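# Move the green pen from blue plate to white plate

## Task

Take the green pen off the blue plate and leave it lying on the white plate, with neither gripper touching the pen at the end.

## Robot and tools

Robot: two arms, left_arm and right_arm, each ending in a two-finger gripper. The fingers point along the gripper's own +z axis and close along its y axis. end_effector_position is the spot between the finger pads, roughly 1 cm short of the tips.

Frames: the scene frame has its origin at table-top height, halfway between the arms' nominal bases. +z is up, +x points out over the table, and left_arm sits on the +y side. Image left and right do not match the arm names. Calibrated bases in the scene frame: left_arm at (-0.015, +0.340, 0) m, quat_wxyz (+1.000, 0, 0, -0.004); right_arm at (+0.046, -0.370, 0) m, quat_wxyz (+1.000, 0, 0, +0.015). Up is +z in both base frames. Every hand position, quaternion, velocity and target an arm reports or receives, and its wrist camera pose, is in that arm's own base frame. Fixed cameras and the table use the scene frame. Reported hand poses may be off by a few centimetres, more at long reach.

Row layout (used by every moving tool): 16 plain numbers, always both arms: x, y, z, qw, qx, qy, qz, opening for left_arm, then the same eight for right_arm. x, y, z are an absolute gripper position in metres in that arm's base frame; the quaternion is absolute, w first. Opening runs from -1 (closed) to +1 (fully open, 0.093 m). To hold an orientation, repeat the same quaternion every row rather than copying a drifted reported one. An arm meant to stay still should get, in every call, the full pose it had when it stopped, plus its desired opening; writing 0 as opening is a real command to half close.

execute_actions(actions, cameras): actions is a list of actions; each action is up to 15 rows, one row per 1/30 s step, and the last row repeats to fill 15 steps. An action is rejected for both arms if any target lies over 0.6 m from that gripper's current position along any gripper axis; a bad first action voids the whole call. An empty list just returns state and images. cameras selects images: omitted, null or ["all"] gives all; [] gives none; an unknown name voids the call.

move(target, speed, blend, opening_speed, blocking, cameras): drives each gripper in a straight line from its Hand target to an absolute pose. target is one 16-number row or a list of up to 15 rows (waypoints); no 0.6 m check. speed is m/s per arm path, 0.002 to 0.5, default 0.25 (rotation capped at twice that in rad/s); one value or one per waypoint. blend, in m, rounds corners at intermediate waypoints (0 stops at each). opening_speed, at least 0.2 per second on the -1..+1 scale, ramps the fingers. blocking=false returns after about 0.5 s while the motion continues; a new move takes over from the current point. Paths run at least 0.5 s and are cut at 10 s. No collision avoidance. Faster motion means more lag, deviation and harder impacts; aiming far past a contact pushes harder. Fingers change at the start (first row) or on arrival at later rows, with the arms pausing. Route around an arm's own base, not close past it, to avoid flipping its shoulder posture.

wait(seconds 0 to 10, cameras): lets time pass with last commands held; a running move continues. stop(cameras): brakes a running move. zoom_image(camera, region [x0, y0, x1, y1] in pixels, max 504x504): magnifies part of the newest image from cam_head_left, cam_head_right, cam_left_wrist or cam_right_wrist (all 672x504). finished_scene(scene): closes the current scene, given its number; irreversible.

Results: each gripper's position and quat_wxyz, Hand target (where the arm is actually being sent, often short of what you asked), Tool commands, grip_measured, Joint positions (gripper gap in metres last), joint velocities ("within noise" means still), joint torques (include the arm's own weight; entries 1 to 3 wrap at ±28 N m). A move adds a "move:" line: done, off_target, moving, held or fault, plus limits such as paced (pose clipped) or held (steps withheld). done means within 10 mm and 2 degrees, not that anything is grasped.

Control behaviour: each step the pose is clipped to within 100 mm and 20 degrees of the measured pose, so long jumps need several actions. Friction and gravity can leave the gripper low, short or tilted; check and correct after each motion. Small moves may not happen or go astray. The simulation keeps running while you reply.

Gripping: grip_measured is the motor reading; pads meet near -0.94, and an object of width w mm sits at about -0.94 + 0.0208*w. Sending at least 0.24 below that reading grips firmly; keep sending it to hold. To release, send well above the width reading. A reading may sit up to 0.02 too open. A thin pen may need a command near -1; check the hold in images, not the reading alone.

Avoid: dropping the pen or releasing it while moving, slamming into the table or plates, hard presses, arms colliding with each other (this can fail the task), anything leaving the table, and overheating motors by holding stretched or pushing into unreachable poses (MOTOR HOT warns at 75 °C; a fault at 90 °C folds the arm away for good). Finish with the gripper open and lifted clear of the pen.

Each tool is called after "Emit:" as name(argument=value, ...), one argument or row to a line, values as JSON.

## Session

Emit:
execute_actions(
  actions=[],
)

Emit:
zoom_image(
  camera="cam_head_right",
  region=[100, 170, 520, 430],
)

Scene clock: 0.00 s.
left_arm: end_effector_position=(+0.4094, -0.1553, +0.2796) grip_measured=+1.000 end_effector_quat_wxyz=(+0.279, +0.476, +0.794, -0.253) | right_arm: end_effector_position=(+0.3157, -0.1342, +0.3667) grip_measured=+1.000 end_effector_quat_wxyz=(+0.631, +0.105, +0.685, -0.348)
Joint positions: left_arm=[-0.113 1.983 2.211 -1.429 0.696 0.832 0.093] | right_arm=[-0.17 0.925 0.815 0.154 0.486 -0.372 0.093]
Joint velocities: within noise
Joint torques (N m): no reading
Motor temperatures (°C): left_arm=[26 27 28 29 26 28 26] | right_arm=[27 28 25 26 26 27 27]
Heat: left arm: 29 °C; right arm: 28 °C.
Hand target: left_arm +0.4084, -0.1550, +0.2835; +0.283, +0.477, +0.793, -0.251 | right_arm +0.3149, -0.1341, +0.3704; +0.633, +0.106, +0.683, -0.348
Tool commands: left_gripper/opening=+1.0 right_gripper/opening=+1.0

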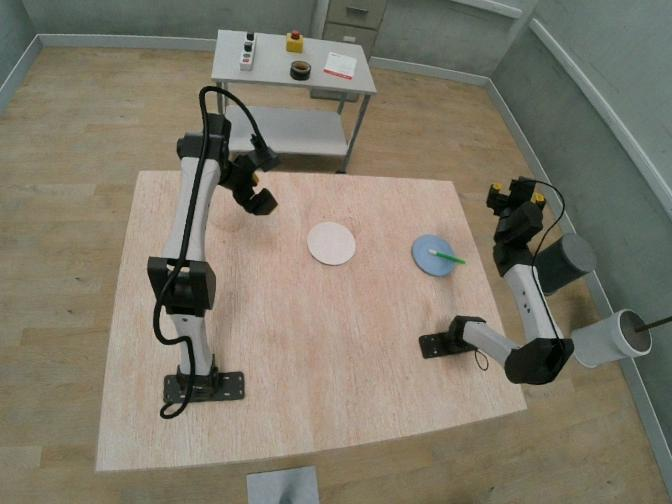

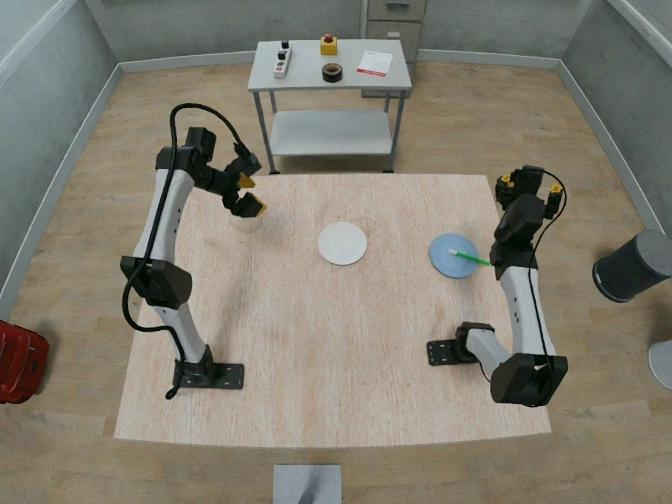

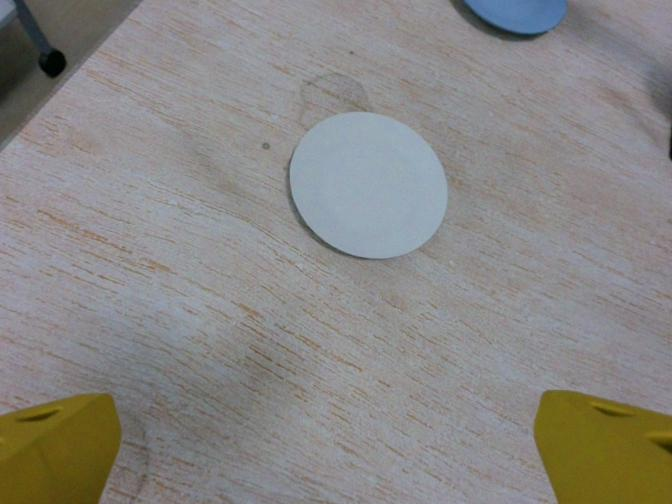

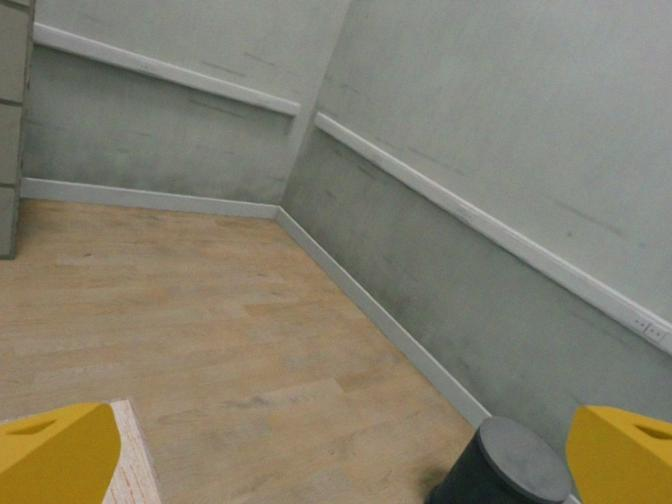

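Scaled by 1.200.

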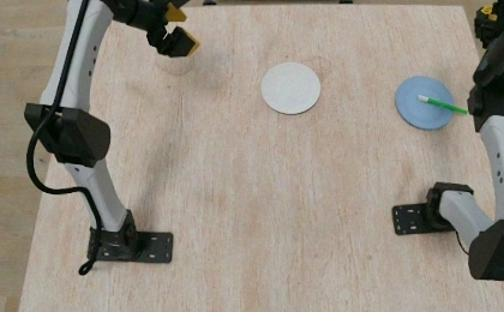

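Emit:
move(
  target=[0.38,0.04,0.28,0.283,0.477,0.793,-0.251,1,0.29,-0.045,0.17,0,-0.545,0.839,0,0.3],
)

Scene clock: 12.93 s.
left_arm: end_effector_position=(+0.3909, +0.0444, +0.2741) grip_measured=+1.000 end_effector_quat_wxyz=(+0.350, +0.440, +0.809, -0.172) | right_arm: end_effector_position=(+0.2869, -0.0430, +0.1665) grip_measured=+0.302 end_effector_quat_wxyz=(+0.007, -0.538, +0.843, +0.005)
Joint positions: left_arm=[0.42 1.9 2.07 -1.541 0.782 1.333 0.093] | right_arm=[-0.159 1.643 1.53 -1.454 -0.017 -1.296 0.06]
Joint velocities: within noise
Joint torques (N m): left_arm=[0.58 -10.17 4.51 0.61 0.9 0.18] | right_arm=[0.55 -5.81 8.12 0.07 0.03 -0.04]
Motor temperatures (°C): left_arm=[26 31 28 30 26 28 26] | right_arm=[27 28 27 29 26 27 27]
Heat: left arm: 31 °C; right arm: 29 °C.
Hand target: left_arm +0.3803, +0.0391, +0.2797; +0.355, +0.438, +0.805, -0.184 | right_arm +0.2890, -0.0450, +0.1717; +0.002, -0.545, +0.838, -0.003
Off the commanded pose: left_arm 0.013 m, 13 deg | right_arm 0.005 m, 1 deg.
joint sent to its limit (left arm) — joint 4 (wrist pitch), lower limit. The joint targets are off in orientation, not in position.
move: off_target (left_arm)

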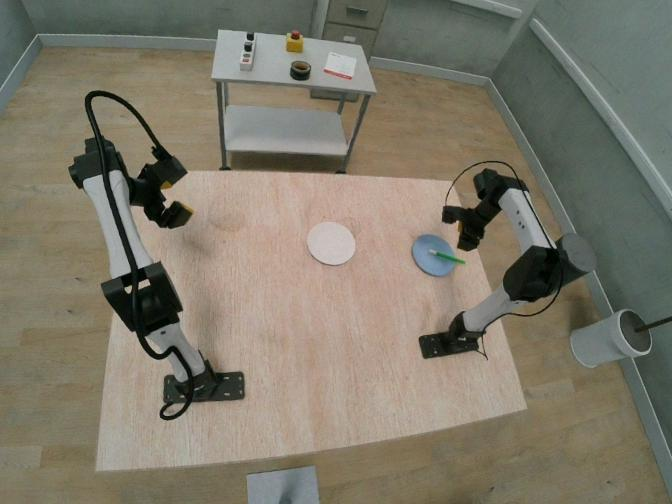

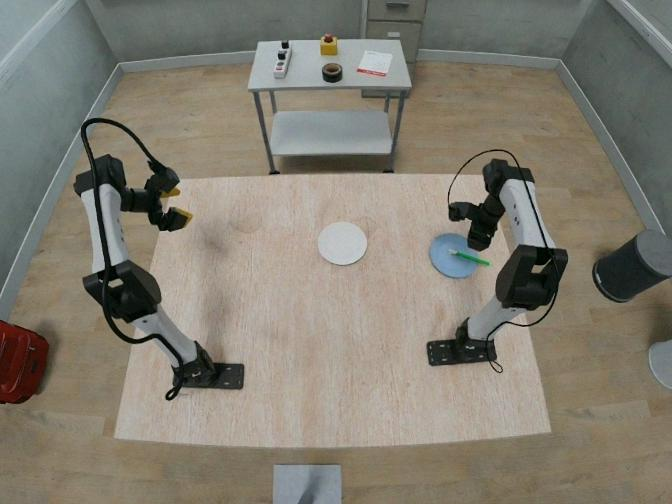

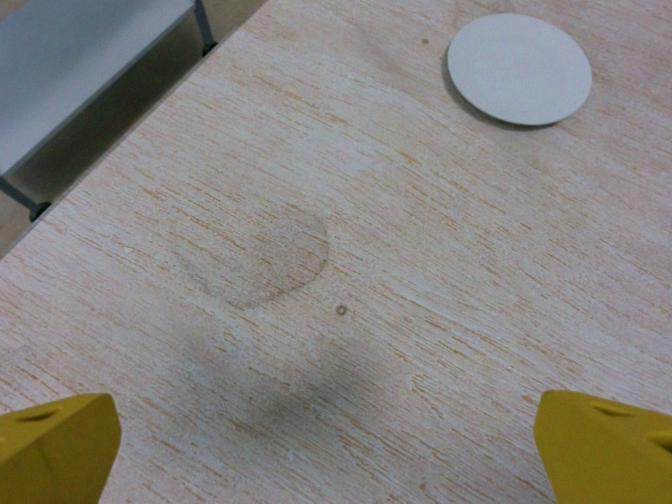

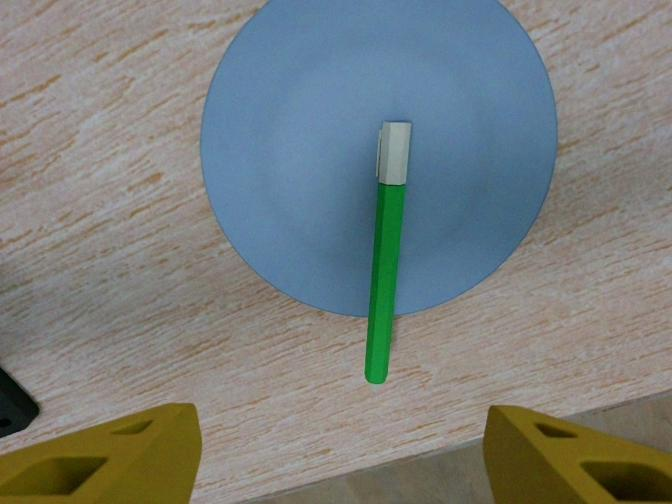

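Emit:
move(
  target=[0.3803,0.0391,0.28,0.355,0.438,0.805,-0.184,1,0.298,-0.061,0.045,0,-0.508,0.862,0,0.3],
  speed=0.15,
  cameras=["cam_right_wrist"],
)

Scene clock: 23.53 s.
left_arm: end_effector_position=(+0.3909, +0.0444, +0.2741) grip_measured=+1.000 end_effector_quat_wxyz=(+0.350, +0.440, +0.809, -0.172) | right_arm: end_effector_position=(+0.2999, -0.0568, +0.0523) grip_measured=+0.302 end_effector_quat_wxyz=(+0.008, -0.518, +0.855, +0.004)
Joint positions: left_arm=[0.42 1.9 2.07 -1.541 0.782 1.333 0.093] | right_arm=[-0.196 1.739 1.18 -1.006 -0.017 -1.285 0.06]
Joint velocities: within noise
Joint torques (N m): left_arm=[0.5 -10.04 4.79 0.61 0.89 0.16] | right_arm=[-0.25 -6.54 3.77 0.58 0.01 0.2]
Motor temperatures (°C): left_arm=[26 32 29 30 27 28 26] | right_arm=[27 29 28 28 26 27 27]
Heat: left arm: 32 °C; right arm: 29 °C.
Hand target: left_arm +0.3809, +0.0392, +0.2800; +0.355, +0.438, +0.805, -0.184 | right_arm +0.2975, -0.0608, +0.0452; +0.000, -0.511, +0.860, +0.001
Off the commanded pose: left_arm 0.013 m, 2 deg | right_arm 0.009 m, 2 deg.
joint sent to its limit (left arm) — joint 4 (wrist pitch), lower limit. The joint targets still meet the commanded pose.
move: off_target (left_arm)
Images, in order (width x height): cam_right_wrist 672x504.

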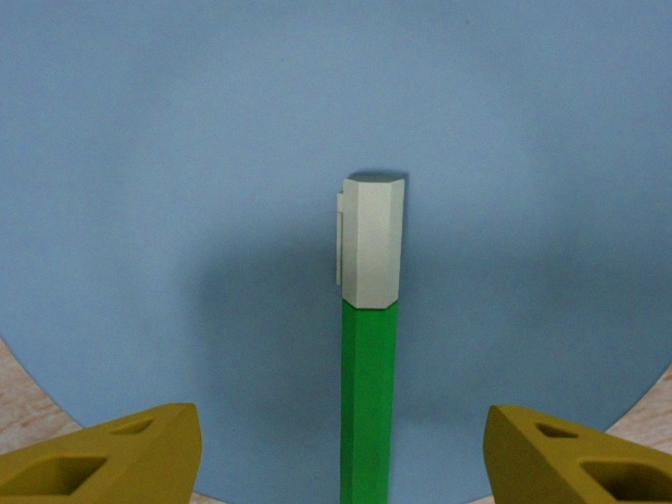

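Emit:
move(
  target=[
    [0.3803,0.0391,0.28,0.355,0.438,0.805,-0.184,1,0.301,-0.063,0.037,0,-0.508,0.862,0,0.3],
    [0.3803,0.0391,0.28,0.355,0.438,0.805,-0.184,1,0.301,-0.063,0.037,0,-0.508,0.862,0,-1],
  ],
  speed=0.06,
  opening_speed=0.8,
  cameras=["cam_right_wrist"],
)

Scene clock: 33.57 s.
left_arm: end_effector_position=(+0.3906, +0.0443, +0.2740) grip_measured=+1.000 end_effector_quat_wxyz=(+0.350, +0.440, +0.809, -0.173) | right_arm: end_effector_position=(+0.3043, -0.0587, +0.0456) grip_measured=-0.977 end_effector_quat_wxyz=(+0.010, -0.516, +0.857, +0.002)
Joint positions: left_arm=[0.42 1.9 2.07 -1.543 0.782 1.333 0.093] | right_arm=[-0.2 1.759 1.176 -0.975 -0.017 -1.283 0]
Joint velocities: within noise
Joint torques (N m): left_arm=[0.5 -10.06 4.77 0.61 0.89 0.16] | right_arm=[-0.31 -6.35 3.64 0.58 0.01 0.19]
Motor temperatures (°C): left_arm=[26 34 29 30 27 28 26] | right_arm=[27 30 28 27 26 27 27]
Heat: left arm: 34 °C; right arm: 30 °C.
Hand target: left_arm +0.3806, +0.0390, +0.2799; +0.355, +0.438, +0.805, -0.184 | right_arm +0.3009, -0.0628, +0.0372; +0.000, -0.508, +0.861, +0.000
Off the commanded pose: left_arm 0.013 m, 2 deg | right_arm 0.010 m, 2 deg.
joint sent to its limit (left arm) — joint 4 (wrist pitch), lower limit. The joint targets still meet the commanded pose.
move: off_target (left_arm)
Images, in order (width x height): cam_right_wrist 672x504.

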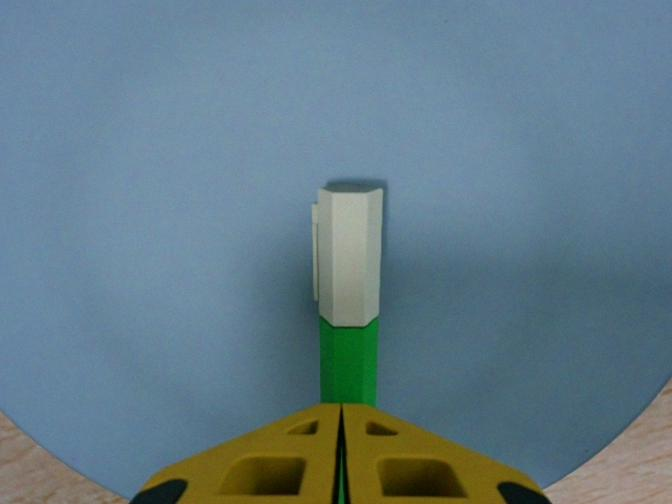

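Emit:
move(
  target=[
    [0.3803,0.0391,0.28,0.355,0.438,0.805,-0.184,1,0.301,-0.063,0.037,0,-0.508,0.862,0,0],
    [0.3803,0.0391,0.28,0.355,0.438,0.805,-0.184,1,0.301,-0.063,0.021,0,-0.508,0.862,0,0],
    [0.3803,0.0391,0.28,0.355,0.438,0.805,-0.184,1,0.301,-0.063,0.021,0,-0.508,0.862,0,-1],
  ],
  speed=0.06,
  opening_speed=0.9,
  cameras=["cam_right_wrist"],
)

Scene clock: 43.10 s.
left_arm: end_effector_position=(+0.3906, +0.0443, +0.2740) grip_measured=+1.000 end_effector_quat_wxyz=(+0.350, +0.440, +0.809, -0.173) | right_arm: end_effector_position=(+0.3045, -0.0588, +0.0294) grip_measured=-0.861 end_effector_quat_wxyz=(+0.010, -0.514, +0.857, +0.002)
Joint positions: left_arm=[0.42 1.9 2.07 -1.543 0.782 1.333 0.093] | right_arm=[-0.2 1.783 1.136 -0.913 -0.017 -1.28 0.004]
Joint velocities: within noise
Joint torques (N m): left_arm=[0.5 -10.06 4.81 0.62 0.89 0.17] | right_arm=[-0.31 -6.46 3.54 0.58 0.01 0.19]
Motor temperatures (°C): left_arm=[26 35 29 30 27 28 26] | right_arm=[27 31 28 27 26 27 27]
Heat: left arm: 35 °C; right arm: 31 °C.
Hand target: left_arm +0.3808, +0.0391, +0.2800; +0.355, +0.438, +0.805, -0.184 | right_arm +0.3008, -0.0629, +0.0213; +0.000, -0.507, +0.862, +0.000
Off the commanded pose: left_arm 0.013 m, 2 deg | right_arm 0.010 m, 1 deg.
joint sent to its limit (left arm) — joint 4 (wrist pitch), lower limit. The joint targets still meet the commanded pose.
move: off_target (left_arm)
Images, in order (width x height): cam_right_wrist 672x504.

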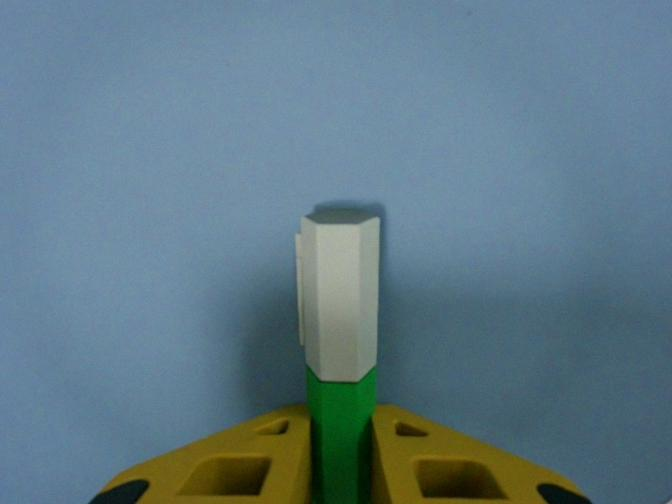

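Emit:
move(
  target=[
    [0.3803,0.0391,0.28,0.355,0.438,0.805,-0.184,1,0.301,-0.063,0.12,0,-0.508,0.862,0,-1],
    [0.3803,0.0391,0.28,0.355,0.438,0.805,-0.184,1,0.345,0.285,0.12,0,-0.824,0.566,0,-1],
  ],
  blend=0.03,
  speed=0.18,
)

Emit:
zoom_image(
  camera="cam_head_right",
  region=[240, 170, 440, 320],
)

Scene clock: 54.47 s.
left_arm: end_effector_position=(+0.3906, +0.0443, +0.2740) grip_measured=+1.000 end_effector_quat_wxyz=(+0.350, +0.440, +0.809, -0.173) | right_arm: end_effector_position=(+0.3424, +0.2863, +0.1200) grip_measured=-0.871 end_effector_quat_wxyz=(-0.007, +0.820, -0.573, -0.004)
Joint positions: left_arm=[0.42 1.9 2.07 -1.543 0.782 1.333 0.093] | right_arm=[0.692 2.306 2.279 -1.532 -0.012 -1.23 0.003]
Joint velocities: within noise
Joint torques (N m): left_arm=[0.51 -10.04 4.81 0.62 0.89 0.16] | right_arm=[0.01 -10.66 8.02 0.08 0.03 -0.04]
Motor temperatures (°C): left_arm=[26 36 29 30 27 28 26] | right_arm=[27 32 28 27 26 27 27]
Heat: left arm: 36 °C; right arm: 32 °C.
Hand target: left_arm +0.3808, +0.0391, +0.2800; +0.355, +0.438, +0.805, -0.184 | right_arm +0.3460, +0.2839, +0.1200; -0.001, +0.822, -0.569, +0.003
Off the commanded pose: left_arm 0.013 m, 2 deg | right_arm 0.003 m, 1 deg.
joint sent to its limit (left arm) — joint 4 (wrist pitch), lower limit. The joint targets still meet the commanded pose.
move: off_target (left_arm)

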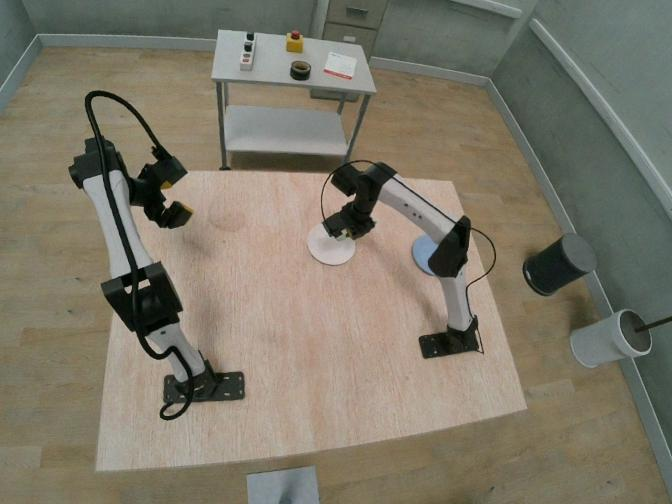

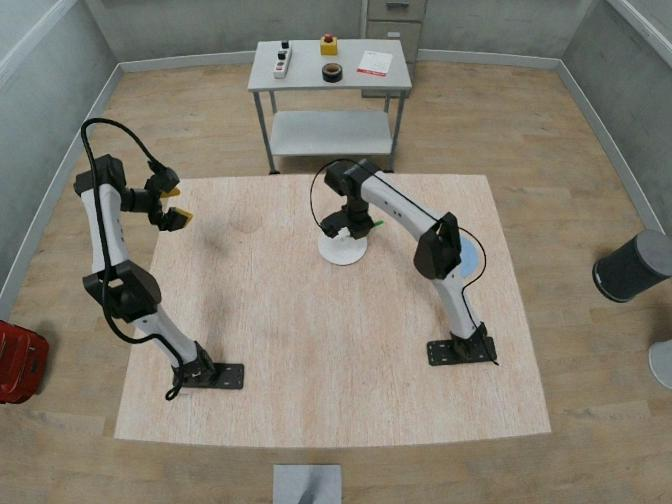

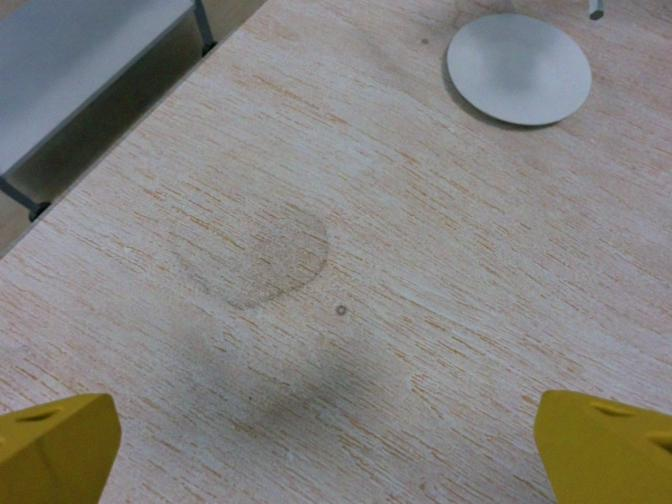

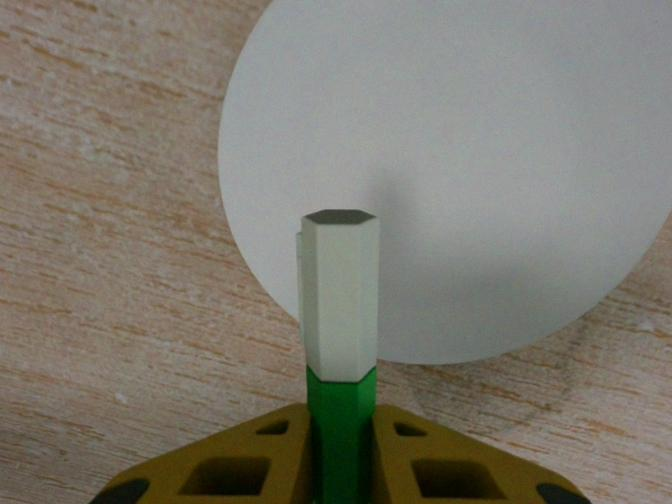

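Scaled by 2.520.

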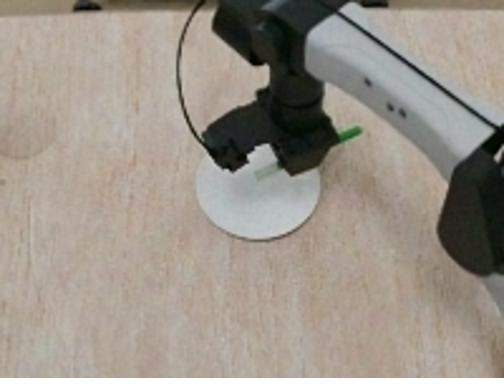

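Emit:
move(
  target=[0.3803,0.0391,0.28,0.355,0.438,0.805,-0.184,1,0.356,0.349,0.06,0,-0.824,0.566,0,-1],
  speed=0.12,
)

Emit:
zoom_image(
  camera="cam_head_right",
  region=[240, 170, 440, 320],
)

Scene clock: 66.63 s.
left_arm: end_effector_position=(+0.3906, +0.0443, +0.2740) grip_measured=+1.000 end_effector_quat_wxyz=(+0.350, +0.440, +0.809, -0.173) | right_arm: end_effector_position=(+0.3559, +0.3497, +0.0614) grip_measured=-0.871 end_effector_quat_wxyz=(-0.009, +0.829, -0.559, -0.004)
Joint positions: left_arm=[0.42 1.9 2.07 -1.543 0.782 1.333 0.093] | right_arm=[0.773 2.634 2.641 -1.563 -0.011 -1.182 0.003]
Joint velocities: within noise
Joint torques (N m): left_arm=[0.51 -10.04 4.81 0.61 0.89 0.16] | right_arm=[0.35 -12.51 7.88 0.1 -0.02 0.19]
Motor temperatures (°C): left_arm=[26 37 30 30 27 28 26] | right_arm=[27 34 29 27 26 27 28]
Heat: left arm: 37 °C; right arm: 34 °C.
Hand target: left_arm +0.3808, +0.0391, +0.2800; +0.355, +0.438, +0.805, -0.184 | right_arm +0.3562, +0.3487, +0.0599; -0.003, +0.827, -0.563, +0.002
Off the commanded pose: left_arm 0.013 m, 2 deg | right_arm 0.002 m, 1 deg.
joint sent to its limit (left arm) — joint 4 (wrist pitch), lower limit. The joint targets still meet the commanded pose.
joint sent to its limit (right arm) — joint 4 (wrist pitch), lower limit. The joint targets still meet the commanded pose.
move: off_target (left_arm)

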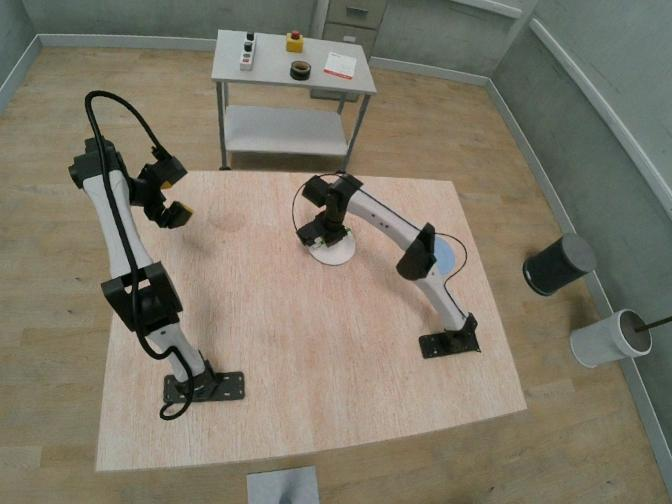

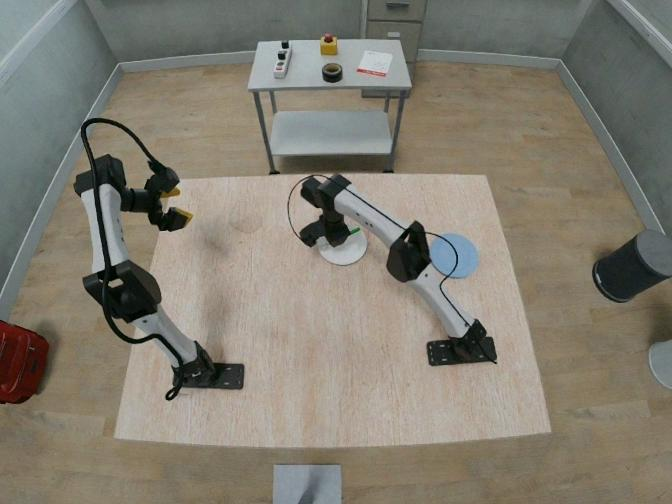

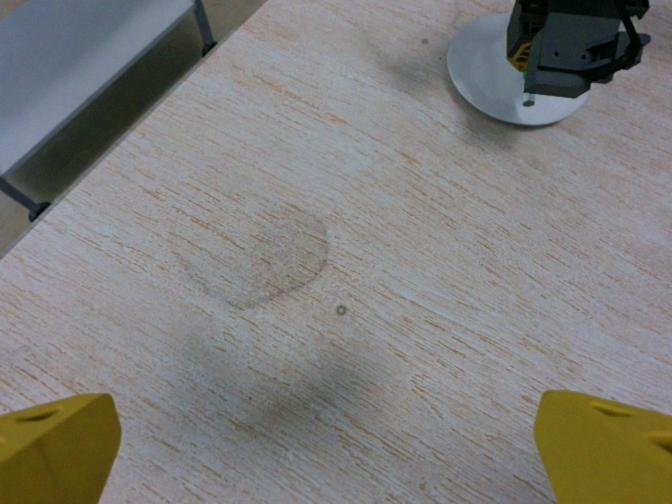

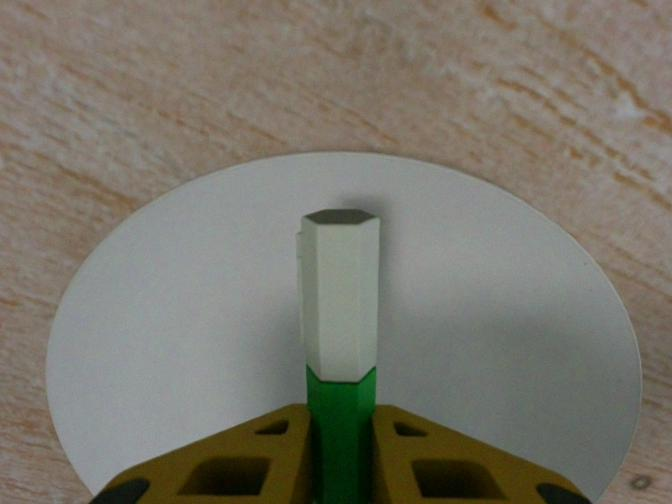

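Scaled by 2.520.

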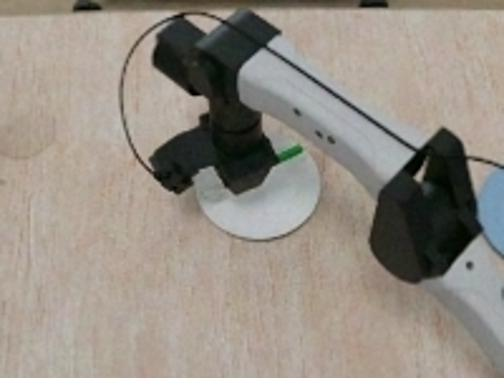

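Emit:
move(
  target=[0.3803,0.0391,0.28,0.355,0.438,0.805,-0.184,1,0.356,0.343,0.026,0,-0.824,0.566,0,-1],
  speed=0.06,
  cameras=["cam_right_wrist"],
)

Scene clock: 75.10 s.
left_arm: end_effector_position=(+0.3906, +0.0443, +0.2740) grip_measured=+1.000 end_effector_quat_wxyz=(+0.350, +0.440, +0.809, -0.173) | right_arm: end_effector_position=(+0.3479, +0.3451, +0.0332) grip_measured=-0.871 end_effector_quat_wxyz=(+0.007, +0.829, -0.559, -0.014)
Joint positions: left_arm=[0.42 1.9 2.07 -1.543 0.782 1.333 0.093] | right_arm=[0.773 2.578 2.421 -1.433 -0.024 -1.182 0.003]
Joint velocities: within noise
Joint torques (N m): left_arm=[0.51 -10.04 4.81 0.61 0.89 0.16] | right_arm=[-0.31 -14.39 2.84 0.8 -0.04 0.18]
Motor temperatures (°C): left_arm=[26 38 30 30 27 28 26] | right_arm=[27 38 30 27 26 27 28]
Heat: left arm: 38 °C; right arm: 38 °C.
Hand target: left_arm +0.3808, +0.0391, +0.2800; +0.355, +0.438, +0.805, -0.184 | right_arm +0.3543, +0.3443, +0.0262; +0.000, +0.825, -0.566, -0.006
Off the commanded pose: left_arm 0.013 m, 2 deg | right_arm 0.011 m, 2 deg.
joint sent to its limit (left arm) — joint 4 (wrist pitch), lower limit. The joint targets still meet the commanded pose.
move: off_target (left_arm, right_arm)
Images, in order (width x height): cam_right_wrist 672x504.

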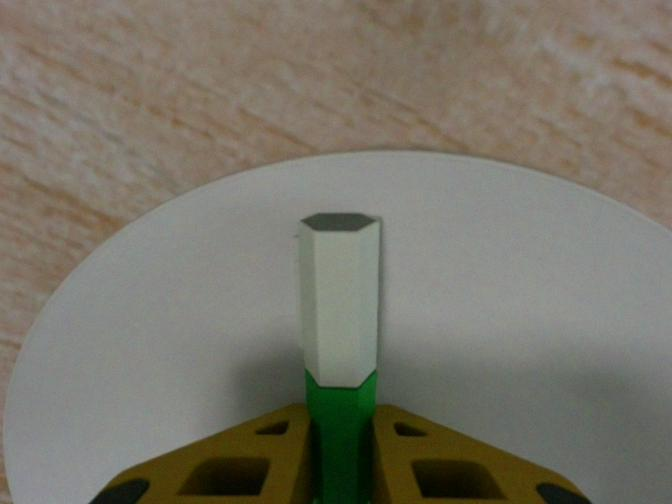

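Emit:
move(
  target=[0.3803,0.0391,0.28,0.355,0.438,0.805,-0.184,1,0.361,0.341,0.021,0,-0.824,0.566,0,-1],
  speed=0.05,
  cameras=["cam_right_wrist"],
)

Scene clock: 80.43 s.
left_arm: end_effector_position=(+0.3906, +0.0443, +0.2740) grip_measured=+1.000 end_effector_quat_wxyz=(+0.350, +0.440, +0.809, -0.173) | right_arm: end_effector_position=(+0.3501, +0.3429, +0.0332) grip_measured=-0.871 end_effector_quat_wxyz=(+0.007, +0.827, -0.562, -0.014)
Joint positions: left_arm=[0.42 1.9 2.07 -1.543 0.782 1.333 0.093] | right_arm=[0.767 2.578 2.421 -1.433 -0.024 -1.182 0.003]
Joint velocities: within noise
Joint torques (N m): left_arm=[0.51 -10.03 4.79 0.62 0.89 0.16] | right_arm=[-0.55 -13.12 3.34 0.9 0.09 0.09]
Motor temperatures (°C): left_arm=[26 38 30 30 27 28 26] | right_arm=[27 41 30 27 26 27 28]
Heat: left arm: 38 °C; right arm: 41 °C.
Hand target: left_arm +0.3808, +0.0391, +0.2800; +0.355, +0.438, +0.805, -0.184 | right_arm +0.3604, +0.3406, +0.0213; +0.002, +0.824, -0.566, +0.000
Off the commanded pose: left_arm 0.013 m, 2 deg | right_arm 0.016 m, 2 deg.
joint sent to its limit (left arm) — joint 4 (wrist pitch), lower limit. The joint targets still meet the commanded pose.
move: off_target (left_arm, right_arm)
Images, in order (width x height): cam_right_wrist 672x504.

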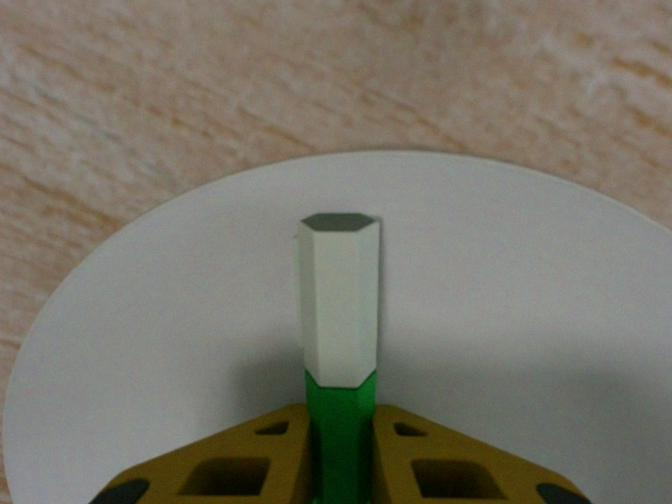

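Emit:
move(
  target=[
    [0.3803,0.0391,0.28,0.355,0.438,0.805,-0.184,1,0.359,0.341,0.022,0,-0.824,0.566,0,-0.4],
    [0.3803,0.0391,0.28,0.355,0.438,0.805,-0.184,1,0.356,0.341,0.12,0,-0.824,0.566,0,-0.4],
  ],
  speed=0.12,
  opening_speed=0.8,
  cameras=["cam_right_wrist","cam_head_right"],
)

Scene clock: 86.97 s.
left_arm: end_effector_position=(+0.3906, +0.0443, +0.2740) grip_measured=+1.000 end_effector_quat_wxyz=(+0.350, +0.440, +0.809, -0.173) | right_arm: end_effector_position=(+0.3575, +0.3446, +0.1030) grip_measured=-0.402 end_effector_quat_wxyz=(-0.043, +0.824, -0.565, +0.006)
Joint positions: left_arm=[0.42 1.9 2.07 -1.543 0.782 1.333 0.093] | right_arm=[0.765 2.528 2.605 -1.561 -0.006 -1.173 0.026]
Joint velocities: within noise
Joint torques (N m): left_arm=[0.51 -10.04 4.81 0.61 0.9 0.16] | right_arm=[0.06 -16.73 6.24 0.26 0.03 0.17]
Motor temperatures (°C): left_arm=[26 39 30 30 27 28 26] | right_arm=[27 43 30 27 26 27 28]
Heat: left arm: 39 °C; right arm: 43 °C.
Hand target: left_arm +0.3808, +0.0391, +0.2800; +0.355, +0.438, +0.805, -0.184 | right_arm +0.3571, +0.3392, +0.1192; -0.050, +0.820, -0.570, +0.016
Off the commanded pose: left_arm 0.013 m, 2 deg | right_arm 0.017 m, 5 deg.
joint sent to its limit (left arm) — joint 4 (wrist pitch), lower limit. The joint targets still meet the commanded pose.
joint sent to its limit (right arm) — joint 4 (wrist pitch), lower limit. The joint targets are off in orientation, not in position.
move: off_target (left_arm, right_arm)
Images, in order (width x height): cam_head_right 672x504, cam_right_wrist 672x504.

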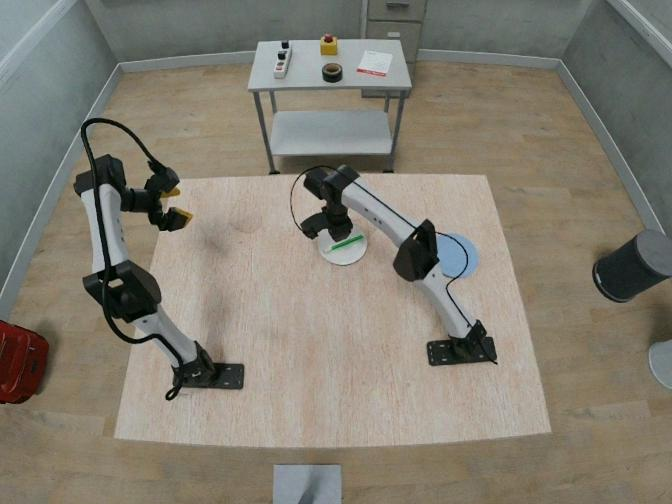

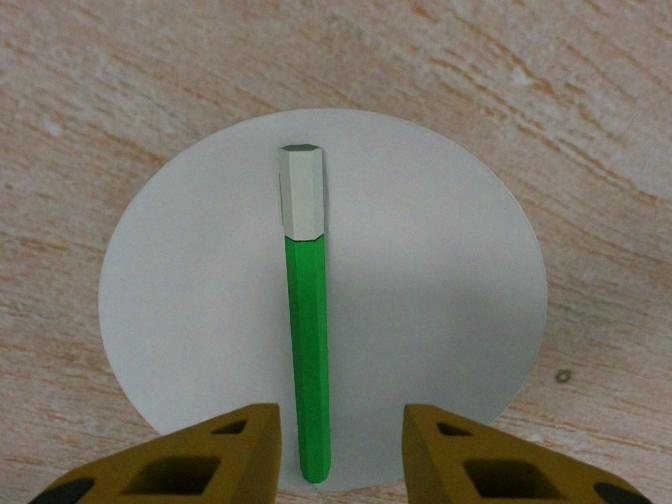

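Emit:
finished_scene(
  scene=2,
)

The scene is finished: the task was done.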